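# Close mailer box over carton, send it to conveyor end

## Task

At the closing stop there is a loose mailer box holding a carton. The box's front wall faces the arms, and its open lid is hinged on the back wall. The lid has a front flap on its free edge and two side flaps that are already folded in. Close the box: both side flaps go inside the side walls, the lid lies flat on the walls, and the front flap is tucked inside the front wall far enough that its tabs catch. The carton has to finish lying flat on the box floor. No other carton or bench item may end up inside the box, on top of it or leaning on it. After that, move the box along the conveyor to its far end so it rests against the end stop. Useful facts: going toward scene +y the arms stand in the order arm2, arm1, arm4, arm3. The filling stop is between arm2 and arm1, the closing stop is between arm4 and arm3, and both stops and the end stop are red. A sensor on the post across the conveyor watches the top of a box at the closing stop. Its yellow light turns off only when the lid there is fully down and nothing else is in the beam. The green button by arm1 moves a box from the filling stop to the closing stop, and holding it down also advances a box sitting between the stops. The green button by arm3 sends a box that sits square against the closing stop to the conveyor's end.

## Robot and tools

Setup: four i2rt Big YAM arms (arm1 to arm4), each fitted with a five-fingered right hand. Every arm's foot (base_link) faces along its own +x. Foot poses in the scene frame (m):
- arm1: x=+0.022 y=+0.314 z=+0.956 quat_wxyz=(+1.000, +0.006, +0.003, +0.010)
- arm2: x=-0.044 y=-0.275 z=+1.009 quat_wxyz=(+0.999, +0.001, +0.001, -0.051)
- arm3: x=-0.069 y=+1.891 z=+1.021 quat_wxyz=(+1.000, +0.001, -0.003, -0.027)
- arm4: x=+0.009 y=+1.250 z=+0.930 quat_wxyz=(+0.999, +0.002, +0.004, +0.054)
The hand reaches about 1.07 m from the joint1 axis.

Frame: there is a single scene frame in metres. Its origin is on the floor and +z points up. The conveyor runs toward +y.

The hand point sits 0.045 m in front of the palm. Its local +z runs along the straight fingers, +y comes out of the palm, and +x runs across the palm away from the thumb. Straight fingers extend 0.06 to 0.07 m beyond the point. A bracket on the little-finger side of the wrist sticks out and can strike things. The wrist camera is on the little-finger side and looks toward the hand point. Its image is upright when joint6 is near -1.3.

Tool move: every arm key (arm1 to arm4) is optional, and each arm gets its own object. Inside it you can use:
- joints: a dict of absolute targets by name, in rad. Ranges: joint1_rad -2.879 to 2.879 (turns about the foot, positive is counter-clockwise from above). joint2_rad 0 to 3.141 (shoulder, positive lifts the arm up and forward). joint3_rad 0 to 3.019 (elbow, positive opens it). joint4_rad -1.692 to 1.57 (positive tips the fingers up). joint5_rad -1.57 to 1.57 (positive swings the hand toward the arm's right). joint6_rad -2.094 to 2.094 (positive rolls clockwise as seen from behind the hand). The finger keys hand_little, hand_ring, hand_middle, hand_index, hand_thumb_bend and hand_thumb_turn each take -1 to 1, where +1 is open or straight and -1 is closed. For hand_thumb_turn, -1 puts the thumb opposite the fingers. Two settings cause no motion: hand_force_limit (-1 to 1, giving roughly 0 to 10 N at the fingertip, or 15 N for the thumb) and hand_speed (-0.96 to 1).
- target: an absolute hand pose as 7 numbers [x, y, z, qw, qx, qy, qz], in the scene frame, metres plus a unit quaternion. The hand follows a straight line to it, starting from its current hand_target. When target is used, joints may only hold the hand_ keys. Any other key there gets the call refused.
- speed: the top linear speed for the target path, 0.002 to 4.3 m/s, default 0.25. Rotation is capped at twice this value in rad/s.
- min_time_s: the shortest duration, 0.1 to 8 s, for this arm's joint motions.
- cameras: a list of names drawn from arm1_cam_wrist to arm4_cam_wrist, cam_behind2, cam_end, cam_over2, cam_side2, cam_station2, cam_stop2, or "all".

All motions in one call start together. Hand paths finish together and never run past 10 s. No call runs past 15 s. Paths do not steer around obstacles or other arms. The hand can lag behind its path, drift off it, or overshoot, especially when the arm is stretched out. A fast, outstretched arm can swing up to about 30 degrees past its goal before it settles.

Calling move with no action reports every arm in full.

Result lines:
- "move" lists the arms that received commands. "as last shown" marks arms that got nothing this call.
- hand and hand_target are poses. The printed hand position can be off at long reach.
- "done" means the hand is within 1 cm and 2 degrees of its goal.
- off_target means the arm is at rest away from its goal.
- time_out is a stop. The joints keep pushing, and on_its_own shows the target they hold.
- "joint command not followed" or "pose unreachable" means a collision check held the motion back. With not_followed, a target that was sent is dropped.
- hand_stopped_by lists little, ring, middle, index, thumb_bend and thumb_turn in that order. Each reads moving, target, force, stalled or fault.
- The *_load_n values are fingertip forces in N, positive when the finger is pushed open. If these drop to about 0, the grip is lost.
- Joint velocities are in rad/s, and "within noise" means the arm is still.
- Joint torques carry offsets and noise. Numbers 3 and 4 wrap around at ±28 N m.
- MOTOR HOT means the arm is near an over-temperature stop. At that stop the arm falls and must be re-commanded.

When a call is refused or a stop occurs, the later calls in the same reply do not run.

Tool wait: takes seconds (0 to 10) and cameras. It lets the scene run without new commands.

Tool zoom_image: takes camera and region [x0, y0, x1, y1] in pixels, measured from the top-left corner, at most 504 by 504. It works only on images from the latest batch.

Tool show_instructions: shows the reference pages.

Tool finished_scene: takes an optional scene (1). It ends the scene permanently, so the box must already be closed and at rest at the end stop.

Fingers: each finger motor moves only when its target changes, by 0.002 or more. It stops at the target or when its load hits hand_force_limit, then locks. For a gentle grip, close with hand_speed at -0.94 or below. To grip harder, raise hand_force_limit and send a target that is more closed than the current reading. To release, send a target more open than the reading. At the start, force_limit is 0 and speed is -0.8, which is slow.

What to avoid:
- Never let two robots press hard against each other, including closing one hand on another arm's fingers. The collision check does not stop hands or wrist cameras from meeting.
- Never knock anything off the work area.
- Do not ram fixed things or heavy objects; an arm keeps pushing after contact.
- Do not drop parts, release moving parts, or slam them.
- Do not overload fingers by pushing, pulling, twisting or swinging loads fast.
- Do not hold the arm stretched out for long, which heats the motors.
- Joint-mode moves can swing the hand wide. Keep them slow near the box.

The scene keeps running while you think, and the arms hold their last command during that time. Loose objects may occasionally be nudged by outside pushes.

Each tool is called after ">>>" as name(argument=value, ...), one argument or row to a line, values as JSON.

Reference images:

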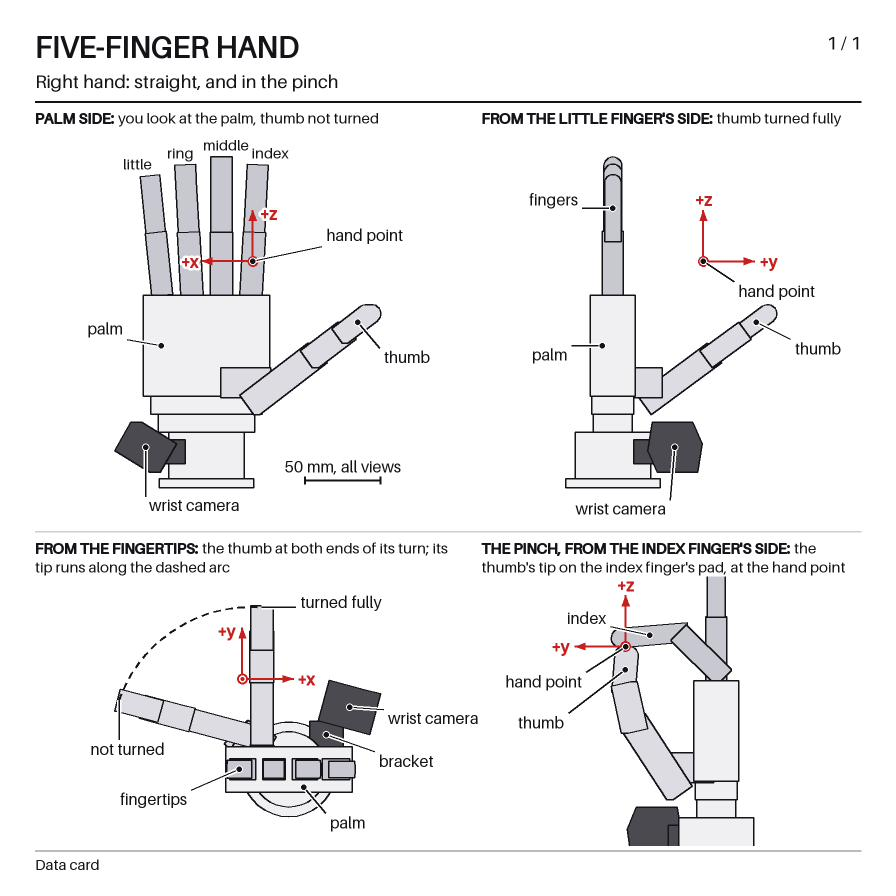

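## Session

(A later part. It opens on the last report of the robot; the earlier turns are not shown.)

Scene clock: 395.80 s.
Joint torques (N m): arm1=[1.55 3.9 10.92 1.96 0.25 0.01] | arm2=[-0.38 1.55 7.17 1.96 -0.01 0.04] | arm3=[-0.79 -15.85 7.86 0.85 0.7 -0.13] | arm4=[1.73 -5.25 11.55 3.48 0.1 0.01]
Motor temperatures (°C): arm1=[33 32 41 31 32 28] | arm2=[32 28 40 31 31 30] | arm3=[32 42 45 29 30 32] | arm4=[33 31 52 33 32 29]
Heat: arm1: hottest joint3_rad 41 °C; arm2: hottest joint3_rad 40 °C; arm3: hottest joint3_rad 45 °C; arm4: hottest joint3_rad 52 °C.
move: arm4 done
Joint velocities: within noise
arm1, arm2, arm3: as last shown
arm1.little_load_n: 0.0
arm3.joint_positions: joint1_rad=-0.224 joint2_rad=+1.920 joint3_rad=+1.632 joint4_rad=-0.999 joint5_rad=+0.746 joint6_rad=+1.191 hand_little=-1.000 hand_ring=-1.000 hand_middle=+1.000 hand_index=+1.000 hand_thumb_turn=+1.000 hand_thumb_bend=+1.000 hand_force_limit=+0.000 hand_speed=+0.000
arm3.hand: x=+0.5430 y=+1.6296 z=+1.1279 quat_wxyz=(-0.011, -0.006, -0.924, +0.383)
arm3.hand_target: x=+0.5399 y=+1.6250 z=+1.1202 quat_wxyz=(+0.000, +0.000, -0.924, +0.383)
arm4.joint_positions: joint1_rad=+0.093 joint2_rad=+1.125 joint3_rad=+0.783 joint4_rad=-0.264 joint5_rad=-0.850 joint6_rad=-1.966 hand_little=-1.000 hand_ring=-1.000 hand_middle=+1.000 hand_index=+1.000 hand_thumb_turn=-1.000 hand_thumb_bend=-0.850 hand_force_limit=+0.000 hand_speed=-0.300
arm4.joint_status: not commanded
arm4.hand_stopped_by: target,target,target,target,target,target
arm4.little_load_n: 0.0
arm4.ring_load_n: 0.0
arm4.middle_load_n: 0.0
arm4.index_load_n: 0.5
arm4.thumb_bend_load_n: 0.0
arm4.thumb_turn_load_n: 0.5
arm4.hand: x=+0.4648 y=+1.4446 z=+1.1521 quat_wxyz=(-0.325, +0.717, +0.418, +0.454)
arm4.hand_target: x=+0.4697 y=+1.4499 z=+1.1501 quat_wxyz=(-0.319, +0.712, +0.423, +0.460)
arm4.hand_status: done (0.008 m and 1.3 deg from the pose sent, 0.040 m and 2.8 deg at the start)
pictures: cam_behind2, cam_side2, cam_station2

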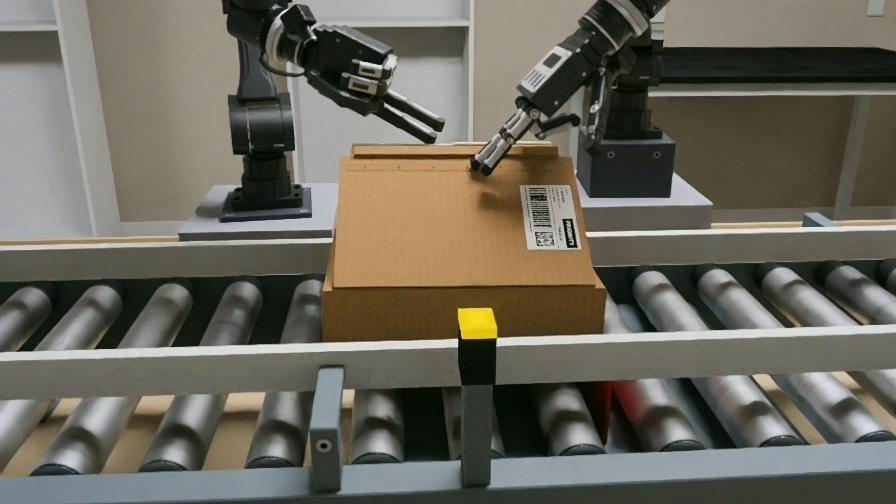

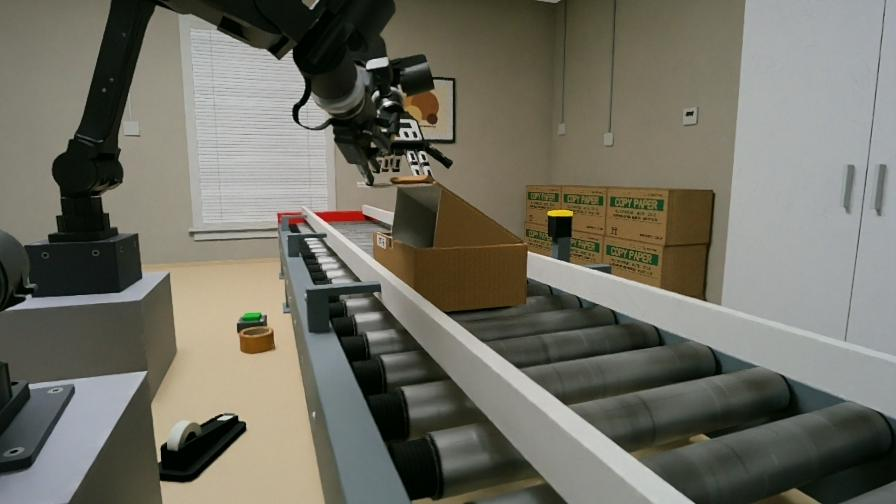

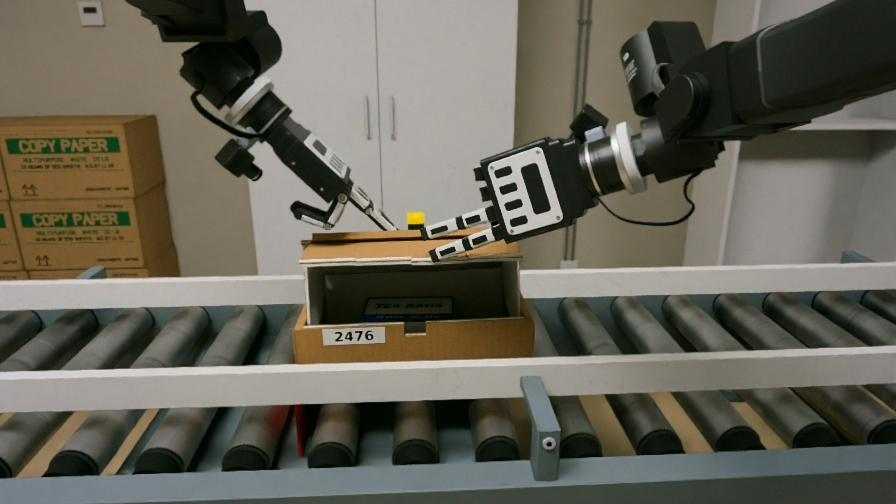

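>>> move(
  cameras=["cam_over2", "cam_stop2", "arm3_cam_wrist", "arm4_cam_wrist"],
)

Scene clock: 402.37 s.
Joint torques (N m): arm1=[1.49 3.9 10.92 1.96 0.25 0.01] | arm2=[-0.26 1.9 7.36 1.91 0.01 0.12] | arm3=[-0.85 -15.91 7.87 0.9 0.7 -0.13] | arm4=[1.79 -5.19 11.55 3.49 0.1 0.02]
Motor temperatures (°C): arm1=[33 32 41 31 32 28] | arm2=[32 28 40 31 31 30] | arm3=[32 43 45 29 30 32] | arm4=[33 31 50 33 32 29]
Heat: arm1: hottest joint3_rad 41 °C; arm2: hottest joint3_rad 40 °C; arm3: hottest joint3_rad 45 °C; arm4: hottest joint3_rad 50 °C.
Joint velocities: within noise
arm1.joint_positions: joint1_rad=-0.025 joint2_rad=+0.634 joint3_rad=+1.383 joint4_rad=-1.230 joint5_rad=-0.017 joint6_rad=-1.093 hand_little=+1.000 hand_ring=+1.000 hand_middle=+1.000 hand_index=+1.000 hand_thumb_turn=+1.000 hand_thumb_bend=+1.000 hand_force_limit=+0.000 hand_speed=-0.800
arm1.joint_status: not commanded
arm1.hand_stopped_by: target,target,target,target,target,target
arm1.little_load_n: 0.0
arm1.ring_load_n: 0.0
arm1.middle_load_n: 0.0
arm1.index_load_n: 0.0
arm1.thumb_bend_load_n: 0.0
arm1.thumb_turn_load_n: 0.0
arm1.hand: x=+0.2744 y=+0.2702 z=+1.4500 quat_wxyz=(-0.133, +0.832, -0.204, +0.498) (m; scene frame)
arm1.hand_target: x=+0.2737 y=+0.2701 z=+1.4626 quat_wxyz=(-0.136, +0.825, -0.202, +0.510) (m; scene frame)
arm1.hand_status: not commanded
arm2.joint_positions: joint1_rad=-0.037 joint2_rad=+0.598 joint3_rad=+1.420 joint4_rad=-1.348 joint5_rad=-0.058 joint6_rad=-1.135 hand_little=+1.000 hand_ring=+1.000 hand_middle=+1.000 hand_index=+1.000 hand_thumb_turn=+1.000 hand_thumb_bend=+1.000 hand_force_limit=+0.000 hand_speed=-0.800
arm2.joint_status: not commanded
arm2.hand_stopped_by: target,target,target,target,target,target
arm2.little_load_n: 0.0
arm2.ring_load_n: 0.0
arm2.middle_load_n: 0.0
arm2.index_load_n: 0.0
arm2.thumb_bend_load_n: 0.0
arm2.thumb_turn_load_n: 0.0
arm2.hand: x=+0.1645 y=-0.3360 z=+1.5061 quat_wxyz=(-0.099, +0.835, -0.233, +0.488) (m; scene frame)
arm2.hand_target: x=+0.1635 y=-0.3359 z=+1.5152 quat_wxyz=(-0.100, +0.830, -0.231, +0.498) (m; scene frame)
arm2.hand_status: not commanded
arm3.joint_positions: joint1_rad=-0.224 joint2_rad=+1.920 joint3_rad=+1.632 joint4_rad=-0.999 joint5_rad=+0.746 joint6_rad=+1.191 hand_little=-1.000 hand_ring=-1.000 hand_middle=+1.000 hand_index=+1.000 hand_thumb_turn=+1.000 hand_thumb_bend=+1.000 hand_force_limit=+0.000 hand_speed=+0.000
arm3.joint_status: not commanded
arm3.hand_stopped_by: target,target,target,target,target,target
arm3.little_load_n: 0.0
arm3.ring_load_n: 0.0
arm3.middle_load_n: 0.0
arm3.index_load_n: 0.0
arm3.thumb_bend_load_n: 0.0
arm3.thumb_turn_load_n: 0.0
arm3.hand: x=+0.5430 y=+1.6296 z=+1.1279 quat_wxyz=(-0.011, -0.006, -0.924, +0.383) (m; scene frame)
arm3.hand_target: x=+0.5399 y=+1.6250 z=+1.1202 quat_wxyz=(+0.000, +0.000, -0.924, +0.383) (m; scene frame)
arm3.hand_status: not commanded
arm4.joint_positions: joint1_rad=+0.093 joint2_rad=+1.125 joint3_rad=+0.783 joint4_rad=-0.264 joint5_rad=-0.850 joint6_rad=-1.966 hand_little=-1.000 hand_ring=-1.000 hand_middle=+1.000 hand_index=+1.000 hand_thumb_turn=-1.000 hand_thumb_bend=-0.850 hand_force_limit=+0.000 hand_speed=-0.300
arm4.joint_status: not commanded
arm4.hand_stopped_by: target,target,target,target,target,target
arm4.little_load_n: 0.0
arm4.ring_load_n: 0.0
arm4.middle_load_n: 0.0
arm4.index_load_n: 0.5
arm4.thumb_bend_load_n: 0.0
arm4.thumb_turn_load_n: 0.0
arm4.hand: x=+0.4648 y=+1.4446 z=+1.1521 quat_wxyz=(-0.325, +0.717, +0.418, +0.454) (m; scene frame)
arm4.hand_target: x=+0.4697 y=+1.4499 z=+1.1501 quat_wxyz=(-0.319, +0.712, +0.423, +0.460) (m; scene frame)
arm4.hand_status: done (0.008 m and 1.3 deg from the pose sent, 0.040 m and 2.8 deg at the start)
pictures: arm3_cam_wrist, arm4_cam_wrist, cam_over2, cam_stop2

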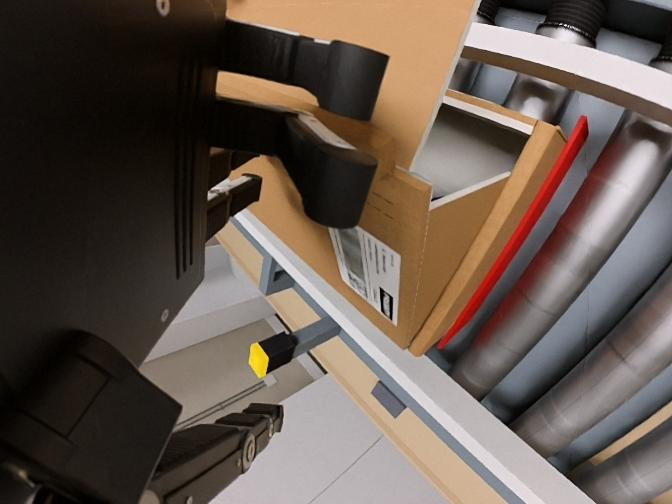

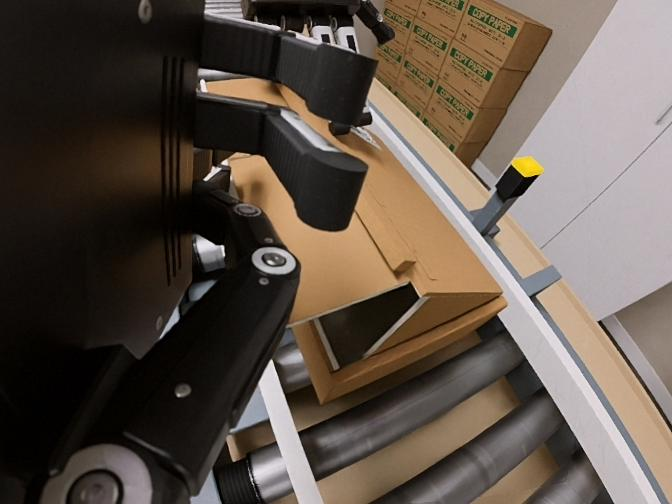

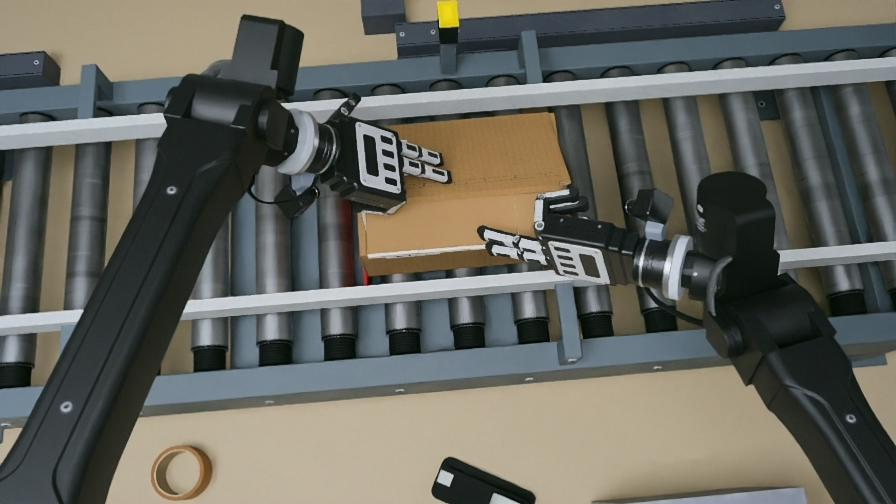

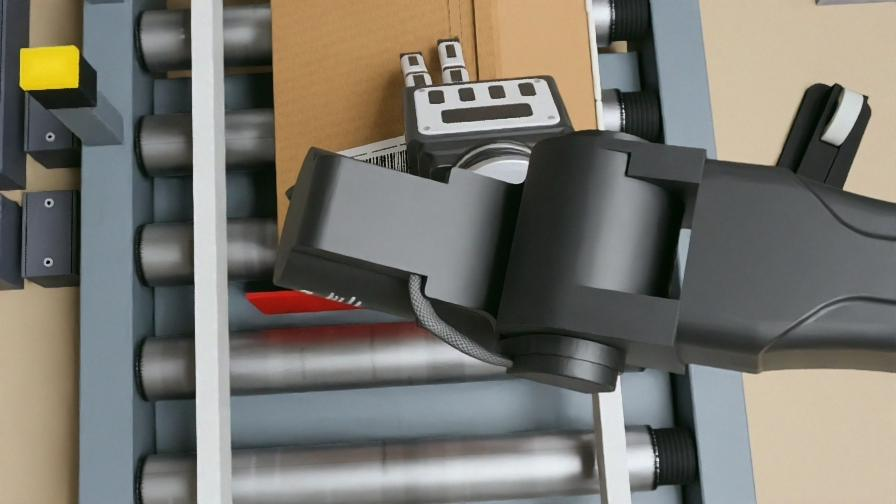

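>>> move(
  arm4={"target": [0.484, 1.450, 1.120, -0.319, 0.712, 0.423, 0.460], "speed": 0.06},
  cameras=["cam_station2", "cam_side2", "cam_behind2", "cam_over2"],
)

>>> zoom_image(
  camera="cam_side2",
  region=[330, 120, 540, 320],
)

Scene clock: 418.33 s.
Joint torques (N m): arm1=[1.55 3.84 10.91 1.96 0.25 0.01] | arm2=[-0.44 2.02 7.28 1.91 0.04 0.06] | arm3=[-0.91 -15.97 7.88 0.76 0.66 -0.13] | arm4=[1.03 -6.59 10.93 2.66 -0.23 -0.06]
Motor temperatures (°C): arm1=[33 32 41 32 32 28] | arm2=[32 28 40 31 31 30] | arm3=[32 43 45 29 30 32] | arm4=[33 31 48 33 32 29]
Heat: arm1: hottest joint3_rad 41 °C; arm2: hottest joint3_rad 40 °C; arm3: hottest joint3_rad 45 °C; arm4: hottest joint3_rad 48 °C.
move: arm4 done
Joint velocities: within noise
arm1, arm2, arm3: as last shown
arm3.joint_positions: joint1_rad=-0.222 joint2_rad=+1.921 joint3_rad=+1.631 joint4_rad=-0.996 joint5_rad=+0.747 joint6_rad=+1.191 hand_little=-1.000 hand_ring=-1.000 hand_middle=+1.000 hand_index=+1.000 hand_thumb_turn=+1.000 hand_thumb_bend=+1.000 hand_force_limit=+0.000 hand_speed=+0.000
arm3.hand: x=+0.5438 y=+1.6303 z=+1.1271 quat_wxyz=(-0.011, -0.005, -0.923, +0.383)
arm3.hand_target: x=+0.5398 y=+1.6251 z=+1.1199 quat_wxyz=(+0.000, +0.000, -0.924, +0.383)
arm4.joint_positions: joint1_rad=+0.093 joint2_rad=+1.209 joint3_rad=+0.761 joint4_rad=-0.146 joint5_rad=-0.847 joint6_rad=-1.966 hand_little=-1.000 hand_ring=-1.000 hand_middle=+1.000 hand_index=+1.000 hand_thumb_turn=-1.000 hand_thumb_bend=-0.850 hand_force_limit=+0.000 hand_speed=-0.300
arm4.joint_status: not commanded
arm4.hand_stopped_by: target,target,target,target,target,target
arm4.little_load_n: 0.0
arm4.ring_load_n: 0.0
arm4.middle_load_n: 0.0
arm4.index_load_n: 0.0
arm4.thumb_bend_load_n: 0.0
arm4.thumb_turn_load_n: 0.0
arm4.hand: x=+0.4824 y=+1.4478 z=+1.1245 quat_wxyz=(-0.322, +0.714, +0.419, +0.459)
arm4.hand_target: x=+0.4839 y=+1.4499 z=+1.1200 quat_wxyz=(-0.319, +0.712, +0.423, +0.460)
arm4.hand_status: done (0.005 m and 0.7 deg from the pose sent, 0.038 m and 1.3 deg at the start)
pictures: cam_behind2, cam_over2, cam_side2, cam_station2

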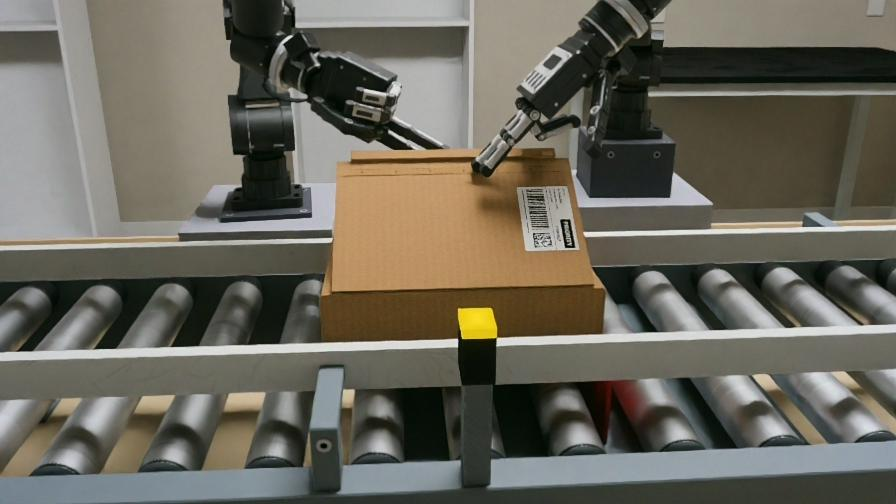

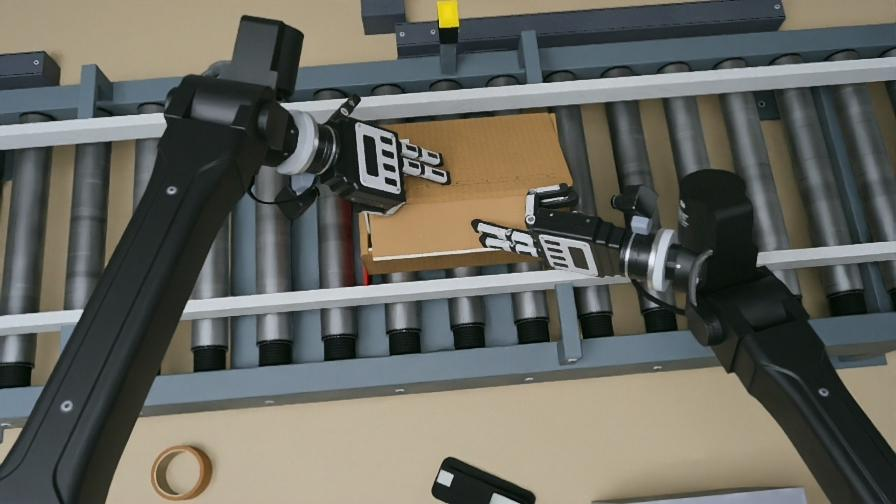

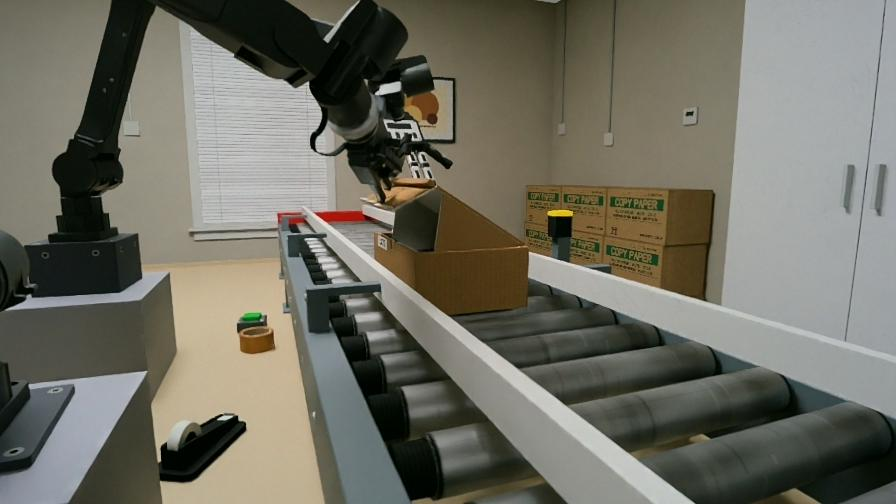

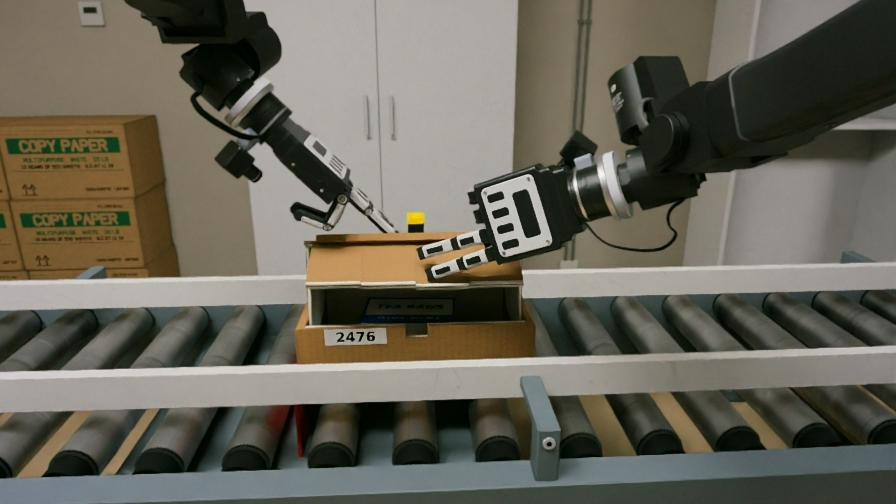

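Scaled by 2.400 from the camera's image (finer frame: 1280x720).

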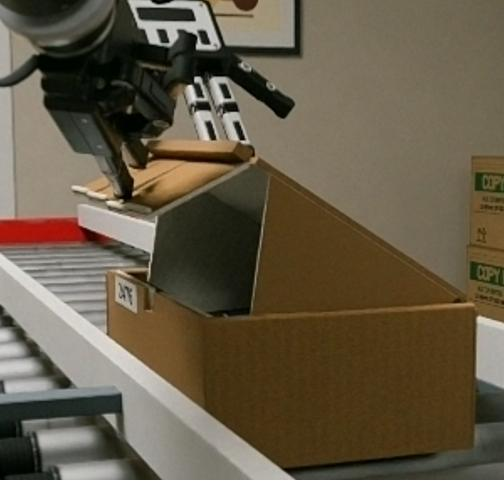

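>>> move(
  arm3={"target": [0.55, 1.625, 1.16, 0.0, 0.0, 0.9239, -0.3827], "speed": 0.06},
  cameras=["cam_station2", "cam_side2"],
)

>>> zoom_image(
  camera="cam_side2",
  region=[330, 120, 540, 320],
)

Scene clock: 428.90 s.
Joint torques (N m): arm1=[1.55 3.9 10.92 1.98 0.25 0.01] | arm2=[-0.56 1.61 7.34 1.99 -0.01 0.06] | arm3=[-0.62 -16.26 11.19 0.51 0.67 -0.08] | arm4=[1.03 -6.59 10.92 2.66 -0.23 -0.05]
Motor temperatures (°C): arm1=[33 32 41 32 32 28] | arm2=[32 28 40 31 31 30] | arm3=[32 43 45 29 30 32] | arm4=[33 31 48 33 32 29]
Heat: arm1: hottest joint3_rad 41 °C; arm2: hottest joint3_rad 40 °C; arm3: hottest joint3_rad 45 °C; arm4: hottest joint3_rad 48 °C.
move: arm3 off_target
Joint velocities: within noise
arm1, arm2, arm4: as last shown
arm3.joint_positions: joint1_rad=-0.222 joint2_rad=+1.921 joint3_rad=+1.693 joint4_rad=-1.101 joint5_rad=+0.749 joint6_rad=+1.191 hand_little=-1.000 hand_ring=-1.000 hand_middle=+1.000 hand_index=+1.000 hand_thumb_turn=+1.000 hand_thumb_bend=+1.000 hand_force_limit=+0.000 hand_speed=+0.000
arm3.joint_status: not commanded
arm3.hand_stopped_by: target,target,target,target,target,target
arm3.little_load_n: 0.0
arm3.ring_load_n: 0.0
arm3.middle_load_n: 0.0
arm3.index_load_n: 0.0
arm3.thumb_bend_load_n: 0.0
arm3.thumb_turn_load_n: 0.0
arm3.hand: x=+0.5389 y=+1.6313 z=+1.1468 quat_wxyz=(+0.008, +0.003, -0.926, +0.379)
arm3.hand_target: x=+0.5494 y=+1.6253 z=+1.1600 quat_wxyz=(+0.000, +0.000, -0.924, +0.383)
arm3.hand_status: off_target (0.018 m and 1.1 deg from the pose sent, 0.034 m and 1.4 deg at the start)
pictures: cam_side2, cam_station2

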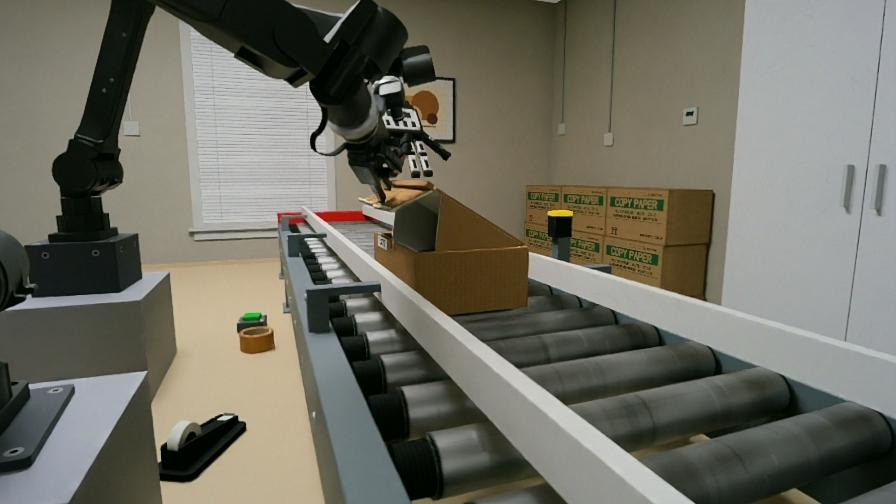

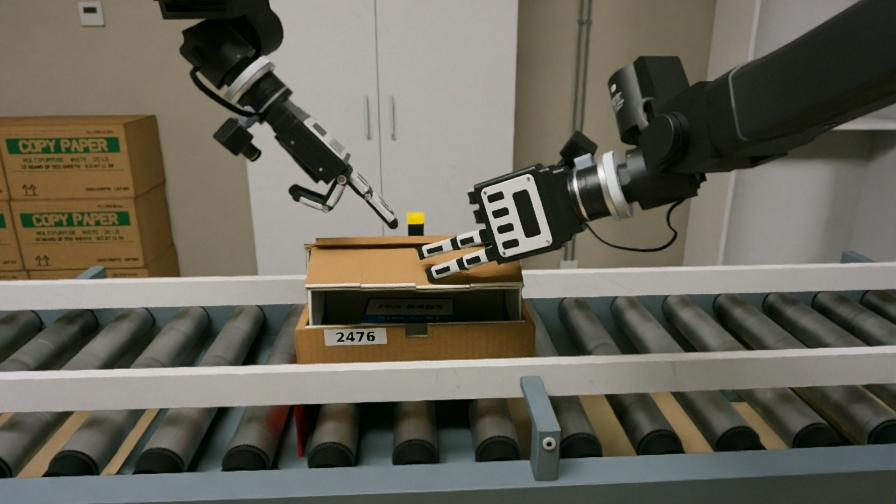

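Scaled by 2.400 from the camera's image (finer frame: 1280x720).

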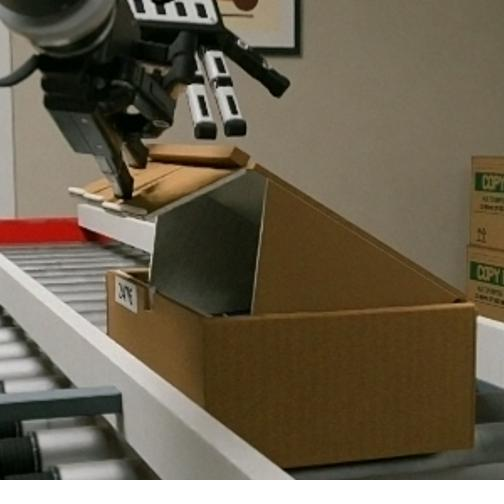

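>>> move(
  arm4={"target": [0.455, 1.450, 1.165, -0.319, 0.712, 0.423, 0.460], "speed": 0.1},
  cameras=["cam_side2", "cam_station2"],
)

>>> zoom_image(
  camera="cam_side2",
  region=[330, 120, 540, 320],
)

Scene clock: 442.77 s.
Joint torques (N m): arm1=[1.49 3.84 10.92 1.96 0.25 0.01] | arm2=[-1.08 1.26 7.47 1.84 0.02 0.04] | arm3=[-0.56 -16.15 11.19 0.53 0.67 -0.08] | arm4=[1.55 -5.66 13.45 1.52 -0.28 0.1]
Motor temperatures (°C): arm1=[33 32 42 32 32 28] | arm2=[32 28 40 31 31 30] | arm3=[32 43 49 29 30 32] | arm4=[33 31 48 33 32 29]
Heat: arm1: hottest joint3_rad 42 °C; arm2: hottest joint3_rad 40 °C; arm3: hottest joint3_rad 49 °C; arm4: hottest joint3_rad 48 °C.
move: arm4 done
Joint velocities: within noise
arm1, arm2, arm3: as last shown
arm3.index_load_n: -0.5
arm3.thumb_turn_load_n: -0.5
arm4.joint_positions: joint1_rad=+0.105 joint2_rad=+1.077 joint3_rad=+0.761 joint4_rad=-0.267 joint5_rad=-0.830 joint6_rad=-1.966 hand_little=-1.000 hand_ring=-1.000 hand_middle=+1.000 hand_index=+1.000 hand_thumb_turn=-1.000 hand_thumb_bend=-0.850 hand_force_limit=+0.000 hand_speed=-0.300
arm4.joint_status: not commanded
arm4.hand_stopped_by: target,target,target,target,target,target
arm4.little_load_n: 0.0
arm4.ring_load_n: 0.0
arm4.middle_load_n: 0.0
arm4.index_load_n: 0.0
arm4.thumb_bend_load_n: 0.0
arm4.thumb_turn_load_n: 0.5
arm4.hand: x=+0.4542 y=+1.4443 z=+1.1601 quat_wxyz=(-0.317, +0.713, +0.421, +0.462)
arm4.hand_target: x=+0.4549 y=+1.4499 z=+1.1651 quat_wxyz=(-0.319, +0.712, +0.423, +0.460)
arm4.hand_status: done (0.008 m and 0.4 deg from the pose sent, 0.049 m and 0.7 deg at the start)

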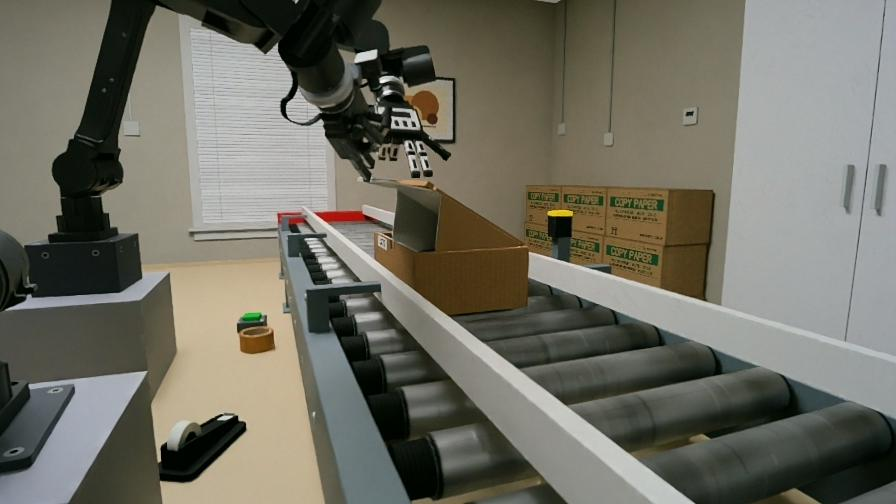

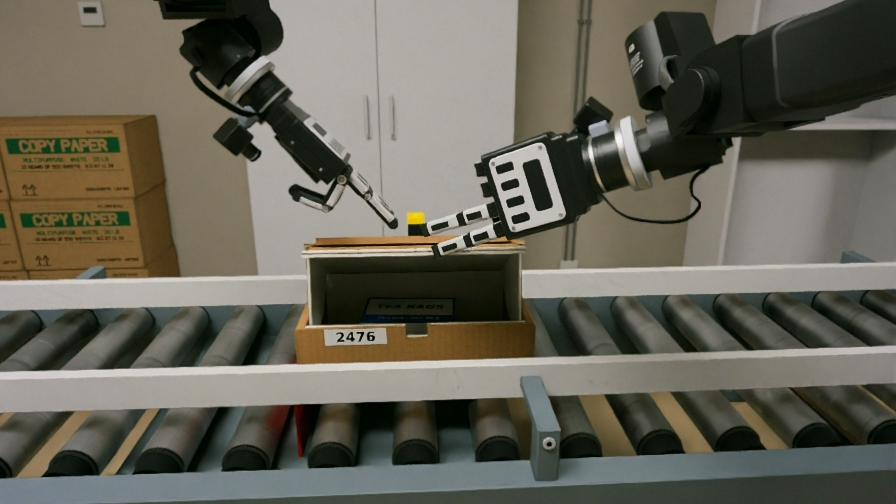

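Scaled by 2.400 from the camera's image (finer frame: 1280x720).

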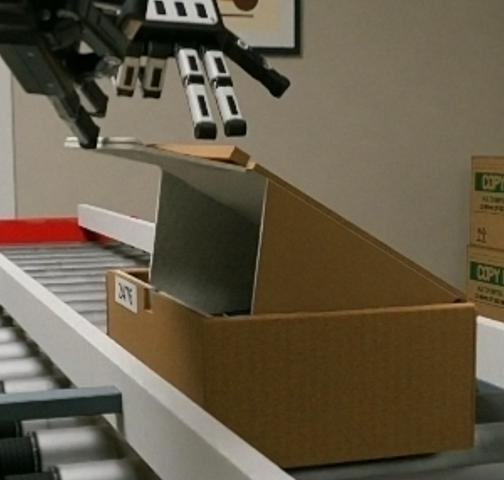

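>>> move(
  arm4={"target": [0.39, 1.405, 1.165, -0.319, 0.712, 0.423, 0.460], "speed": 0.15},
)

>>> move(
  arm4={"target": [0.39, 1.395, 1.105, -0.319, 0.712, 0.423, 0.460], "speed": 0.12},
  cameras=["cam_side2", "cam_station2", "arm4_cam_wrist"],
)

Scene clock: 459.67 s.
Joint torques (N m): arm1=[1.49 3.84 10.91 1.96 0.25 0.01] | arm2=[-1.08 1.67 7.31 2.1 0.02 0.01] | arm3=[-0.62 -16.15 11.19 0.51 0.67 -0.08] | arm4=[-0.44 -2.32 10.7 1.42 -0.58 -0.08]
Motor temperatures (°C): arm1=[33 32 42 32 32 28] | arm2=[32 28 40 31 31 30] | arm3=[32 43 51 29 30 32] | arm4=[33 31 49 33 32 29]
Heat: arm1: hottest joint3_rad 42 °C; arm2: hottest joint3_rad 40 °C; arm3: hottest joint3_rad 51 °C; arm4: hottest joint3_rad 49 °C.
move: arm4 off_target
Joint velocities: within noise
arm1, arm2, arm3: as last shown
arm3.index_load_n: 0.0
arm3.thumb_turn_load_n: 0.0
arm4.joint_positions: joint1_rad=+0.016 joint2_rad=+0.853 joint3_rad=+0.678 joint4_rad=-0.454 joint5_rad=-0.916 joint6_rad=-2.051 hand_little=-1.000 hand_ring=-1.000 hand_middle=+1.000 hand_index=+1.000 hand_thumb_turn=-1.000 hand_thumb_bend=-0.850 hand_force_limit=+0.000 hand_speed=-0.300
arm4.joint_status: not commanded
arm4.hand_stopped_by: target,target,target,target,target,target
arm4.little_load_n: 0.5
arm4.ring_load_n: 0.0
arm4.middle_load_n: 0.0
arm4.index_load_n: 0.0
arm4.thumb_bend_load_n: 0.0
arm4.thumb_turn_load_n: 0.5
arm4.hand: x=+0.3928 y=+1.4096 z=+1.1775 quat_wxyz=(-0.318, +0.705, +0.427, +0.469)
arm4.hand_target: x=+0.3899 y=+1.4051 z=+1.1652 quat_wxyz=(-0.319, +0.712, +0.423, +0.460)
arm4.hand_status: off_target (0.014 m and 1.4 deg from the pose sent, 0.075 m and 0.4 deg at the start)
pictures: none

Scene clock: 460.80 s.
Joint torques (N m): arm1=[1.49 3.84 10.91 1.98 0.24 0.01] | arm2=[-0.15 2.26 7.3 1.72 0.02 0.05] | arm3=[-0.62 -16.21 11.18 0.51 0.67 -0.08] | arm4=[-0.5 -2.67 10.26 2.41 -0.62 -0.07]
Motor temperatures (°C): arm1=[33 32 42 32 32 28] | arm2=[32 28 40 31 31 30] | arm3=[32 43 51 29 30 32] | arm4=[33 31 49 33 32 29]
Heat: arm1: hottest joint3_rad 42 °C; arm2: hottest joint3_rad 40 °C; arm3: hottest joint3_rad 51 °C; arm4: hottest joint3_rad 49 °C.
move: arm4 done
Joint velocities: within noise
arm1, arm2, arm3: as last shown
arm1.thumb_turn_load_n: -0.5
arm4.joint_positions: joint1_rad=-0.023 joint2_rad=+0.918 joint3_rad=+0.549 joint4_rad=-0.321 joint5_rad=-0.947 joint6_rad=-2.094 hand_little=-1.000 hand_ring=-1.000 hand_middle=+1.000 hand_index=+1.000 hand_thumb_turn=-1.000 hand_thumb_bend=-0.850 hand_force_limit=+0.000 hand_speed=-0.300
arm4.joint_status: not commanded
arm4.hand_stopped_by: target,target,target,target,target,target
arm4.little_load_n: 0.0
arm4.ring_load_n: 0.0
arm4.middle_load_n: 0.0
arm4.index_load_n: 0.0
arm4.thumb_bend_load_n: 0.0
arm4.thumb_turn_load_n: 0.0
arm4.hand: x=+0.3897 y=+1.3994 z=+1.1107 quat_wxyz=(-0.323, +0.712, +0.424, +0.458)
arm4.hand_target: x=+0.3899 y=+1.3951 z=+1.1051 quat_wxyz=(-0.319, +0.712, +0.423, +0.460)
arm4.hand_status: done (0.007 m and 0.5 deg from the pose sent, 0.074 m and 1.4 deg at the start)
pictures: arm4_cam_wrist, cam_side2, cam_station2

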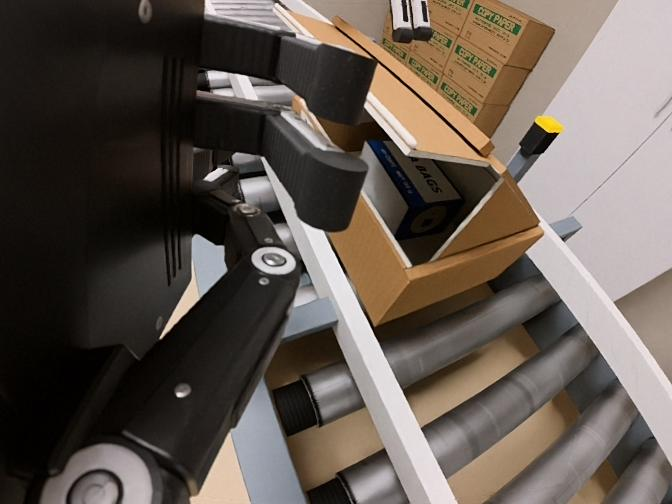

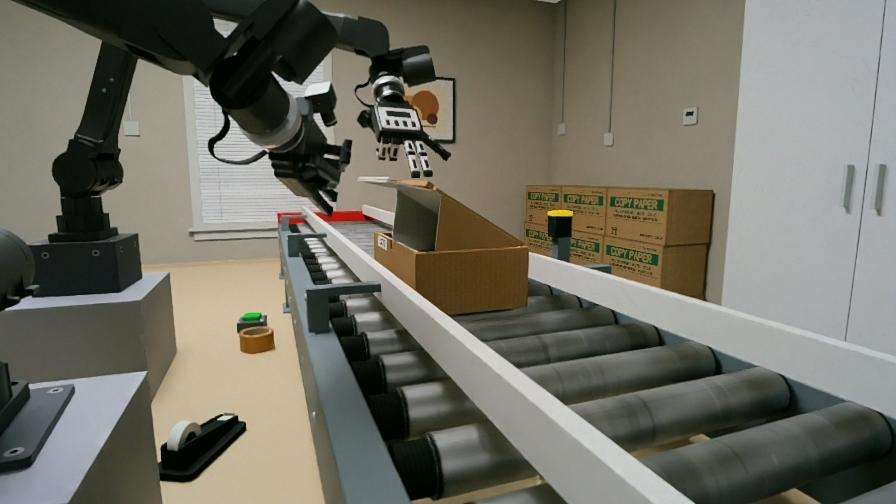

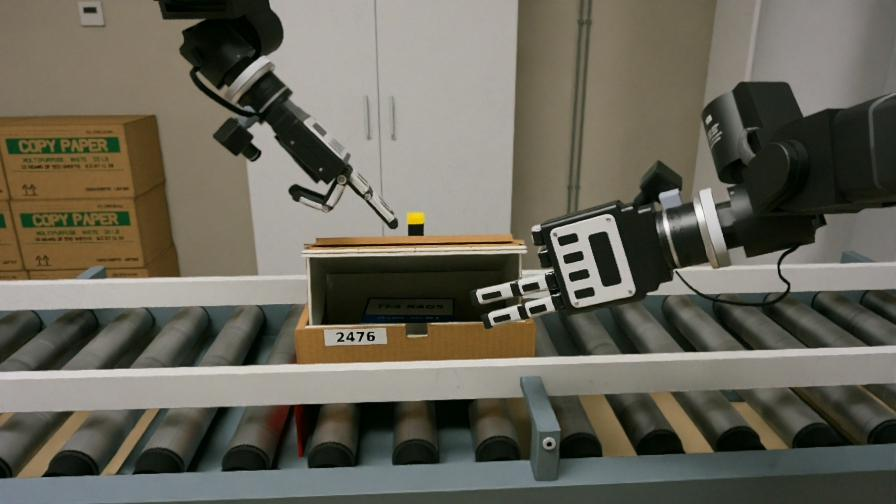

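>>> move(
  arm4={"target": [0.42, 1.395, 1.085, -0.319, 0.712, 0.423, 0.460], "speed": 0.1},
  cameras=["cam_side2", "cam_station2", "arm4_cam_wrist"],
)

Scene clock: 470.07 s.
Joint torques (N m): arm1=[1.49 3.84 10.91 1.98 0.25 0.01] | arm2=[-0.85 1.2 7.16 1.98 0.01 0.1] | arm3=[-0.56 -16.15 11.18 0.51 0.67 -0.08] | arm4=[-0.5 -4.25 11.56 2.39 -0.64 -0.06]
Motor temperatures (°C): arm1=[33 32 42 32 32 28] | arm2=[32 28 40 31 31 30] | arm3=[32 43 53 29 30 32] | arm4=[33 31 49 33 32 29]
Heat: arm1: hottest joint3_rad 42 °C; arm2: hottest joint3_rad 40 °C; arm3: hottest joint3_rad 53 °C; arm4: hottest joint3_rad 49 °C.
move: arm4 done
Joint velocities: within noise
arm1, arm2, arm3: as last shown
arm1.middle_load_n: -0.5
arm1.thumb_turn_load_n: 0.0
arm4.joint_positions: joint1_rad=-0.030 joint2_rad=+1.059 joint3_rad=+0.549 joint4_rad=-0.207 joint5_rad=-0.951 joint6_rad=-2.099 hand_little=-1.000 hand_ring=-1.000 hand_middle=+1.000 hand_index=+1.000 hand_thumb_turn=-1.000 hand_thumb_bend=-0.850 hand_force_limit=+0.000 hand_speed=-0.300
arm4.joint_status: not commanded
arm4.hand_stopped_by: target,target,target,target,target,target
arm4.little_load_n: 0.0
arm4.ring_load_n: 0.0
arm4.middle_load_n: 0.0
arm4.index_load_n: 0.0
arm4.thumb_bend_load_n: 0.0
arm4.thumb_turn_load_n: 0.0
arm4.hand: x=+0.4130 y=+1.3994 z=+1.0788 quat_wxyz=(-0.327, +0.717, +0.420, +0.450)
arm4.hand_target: x=+0.4198 y=+1.3950 z=+1.0849 quat_wxyz=(-0.319, +0.713, +0.422, +0.460)
arm4.hand_status: done (0.010 m and 1.6 deg from the pose sent, 0.040 m and 0.5 deg at the start; a joint's target at an end of its range on 26 of 31 steps)
pictures: arm4_cam_wrist, cam_side2, cam_station2

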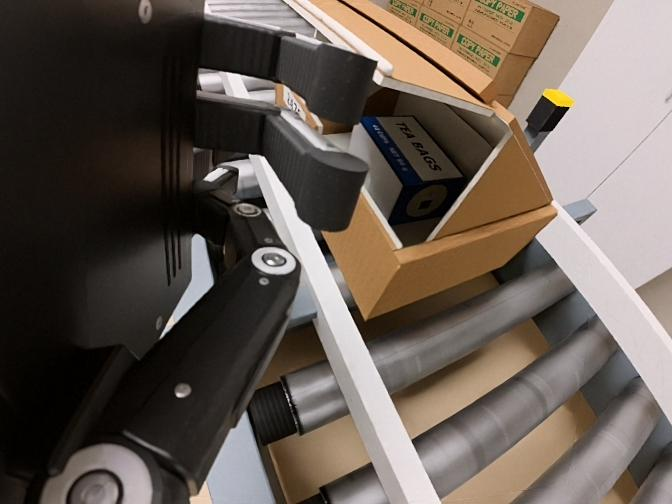

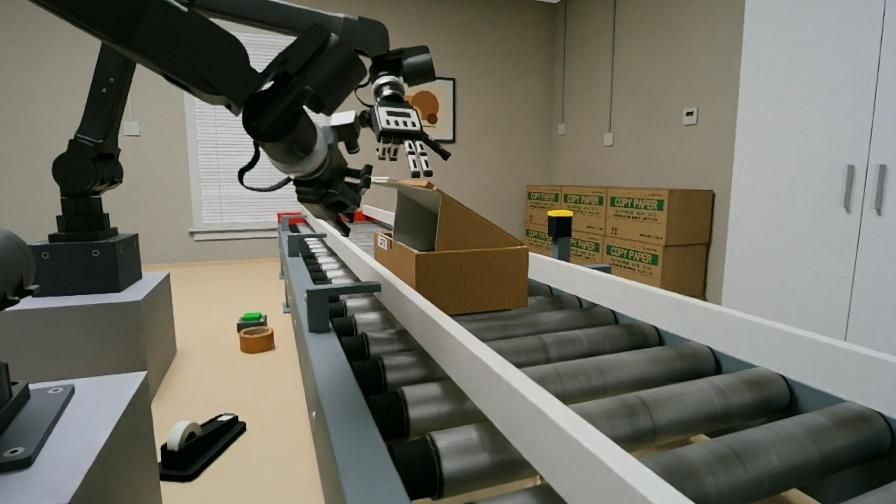

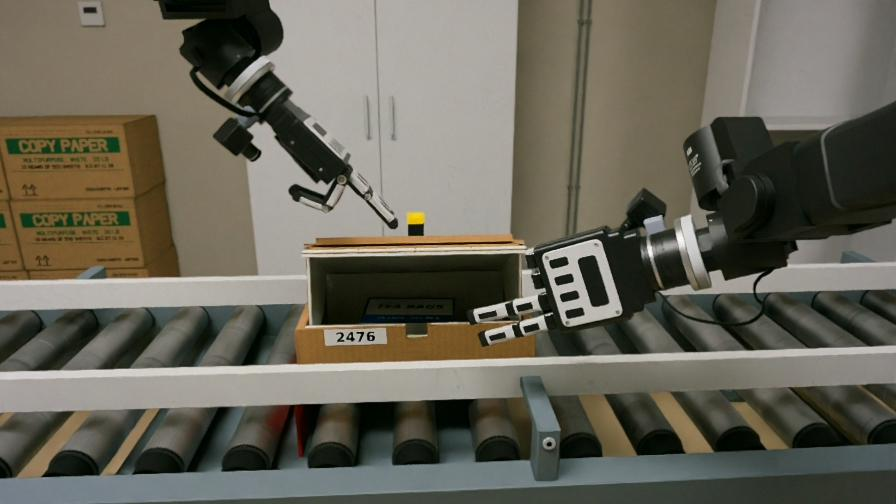

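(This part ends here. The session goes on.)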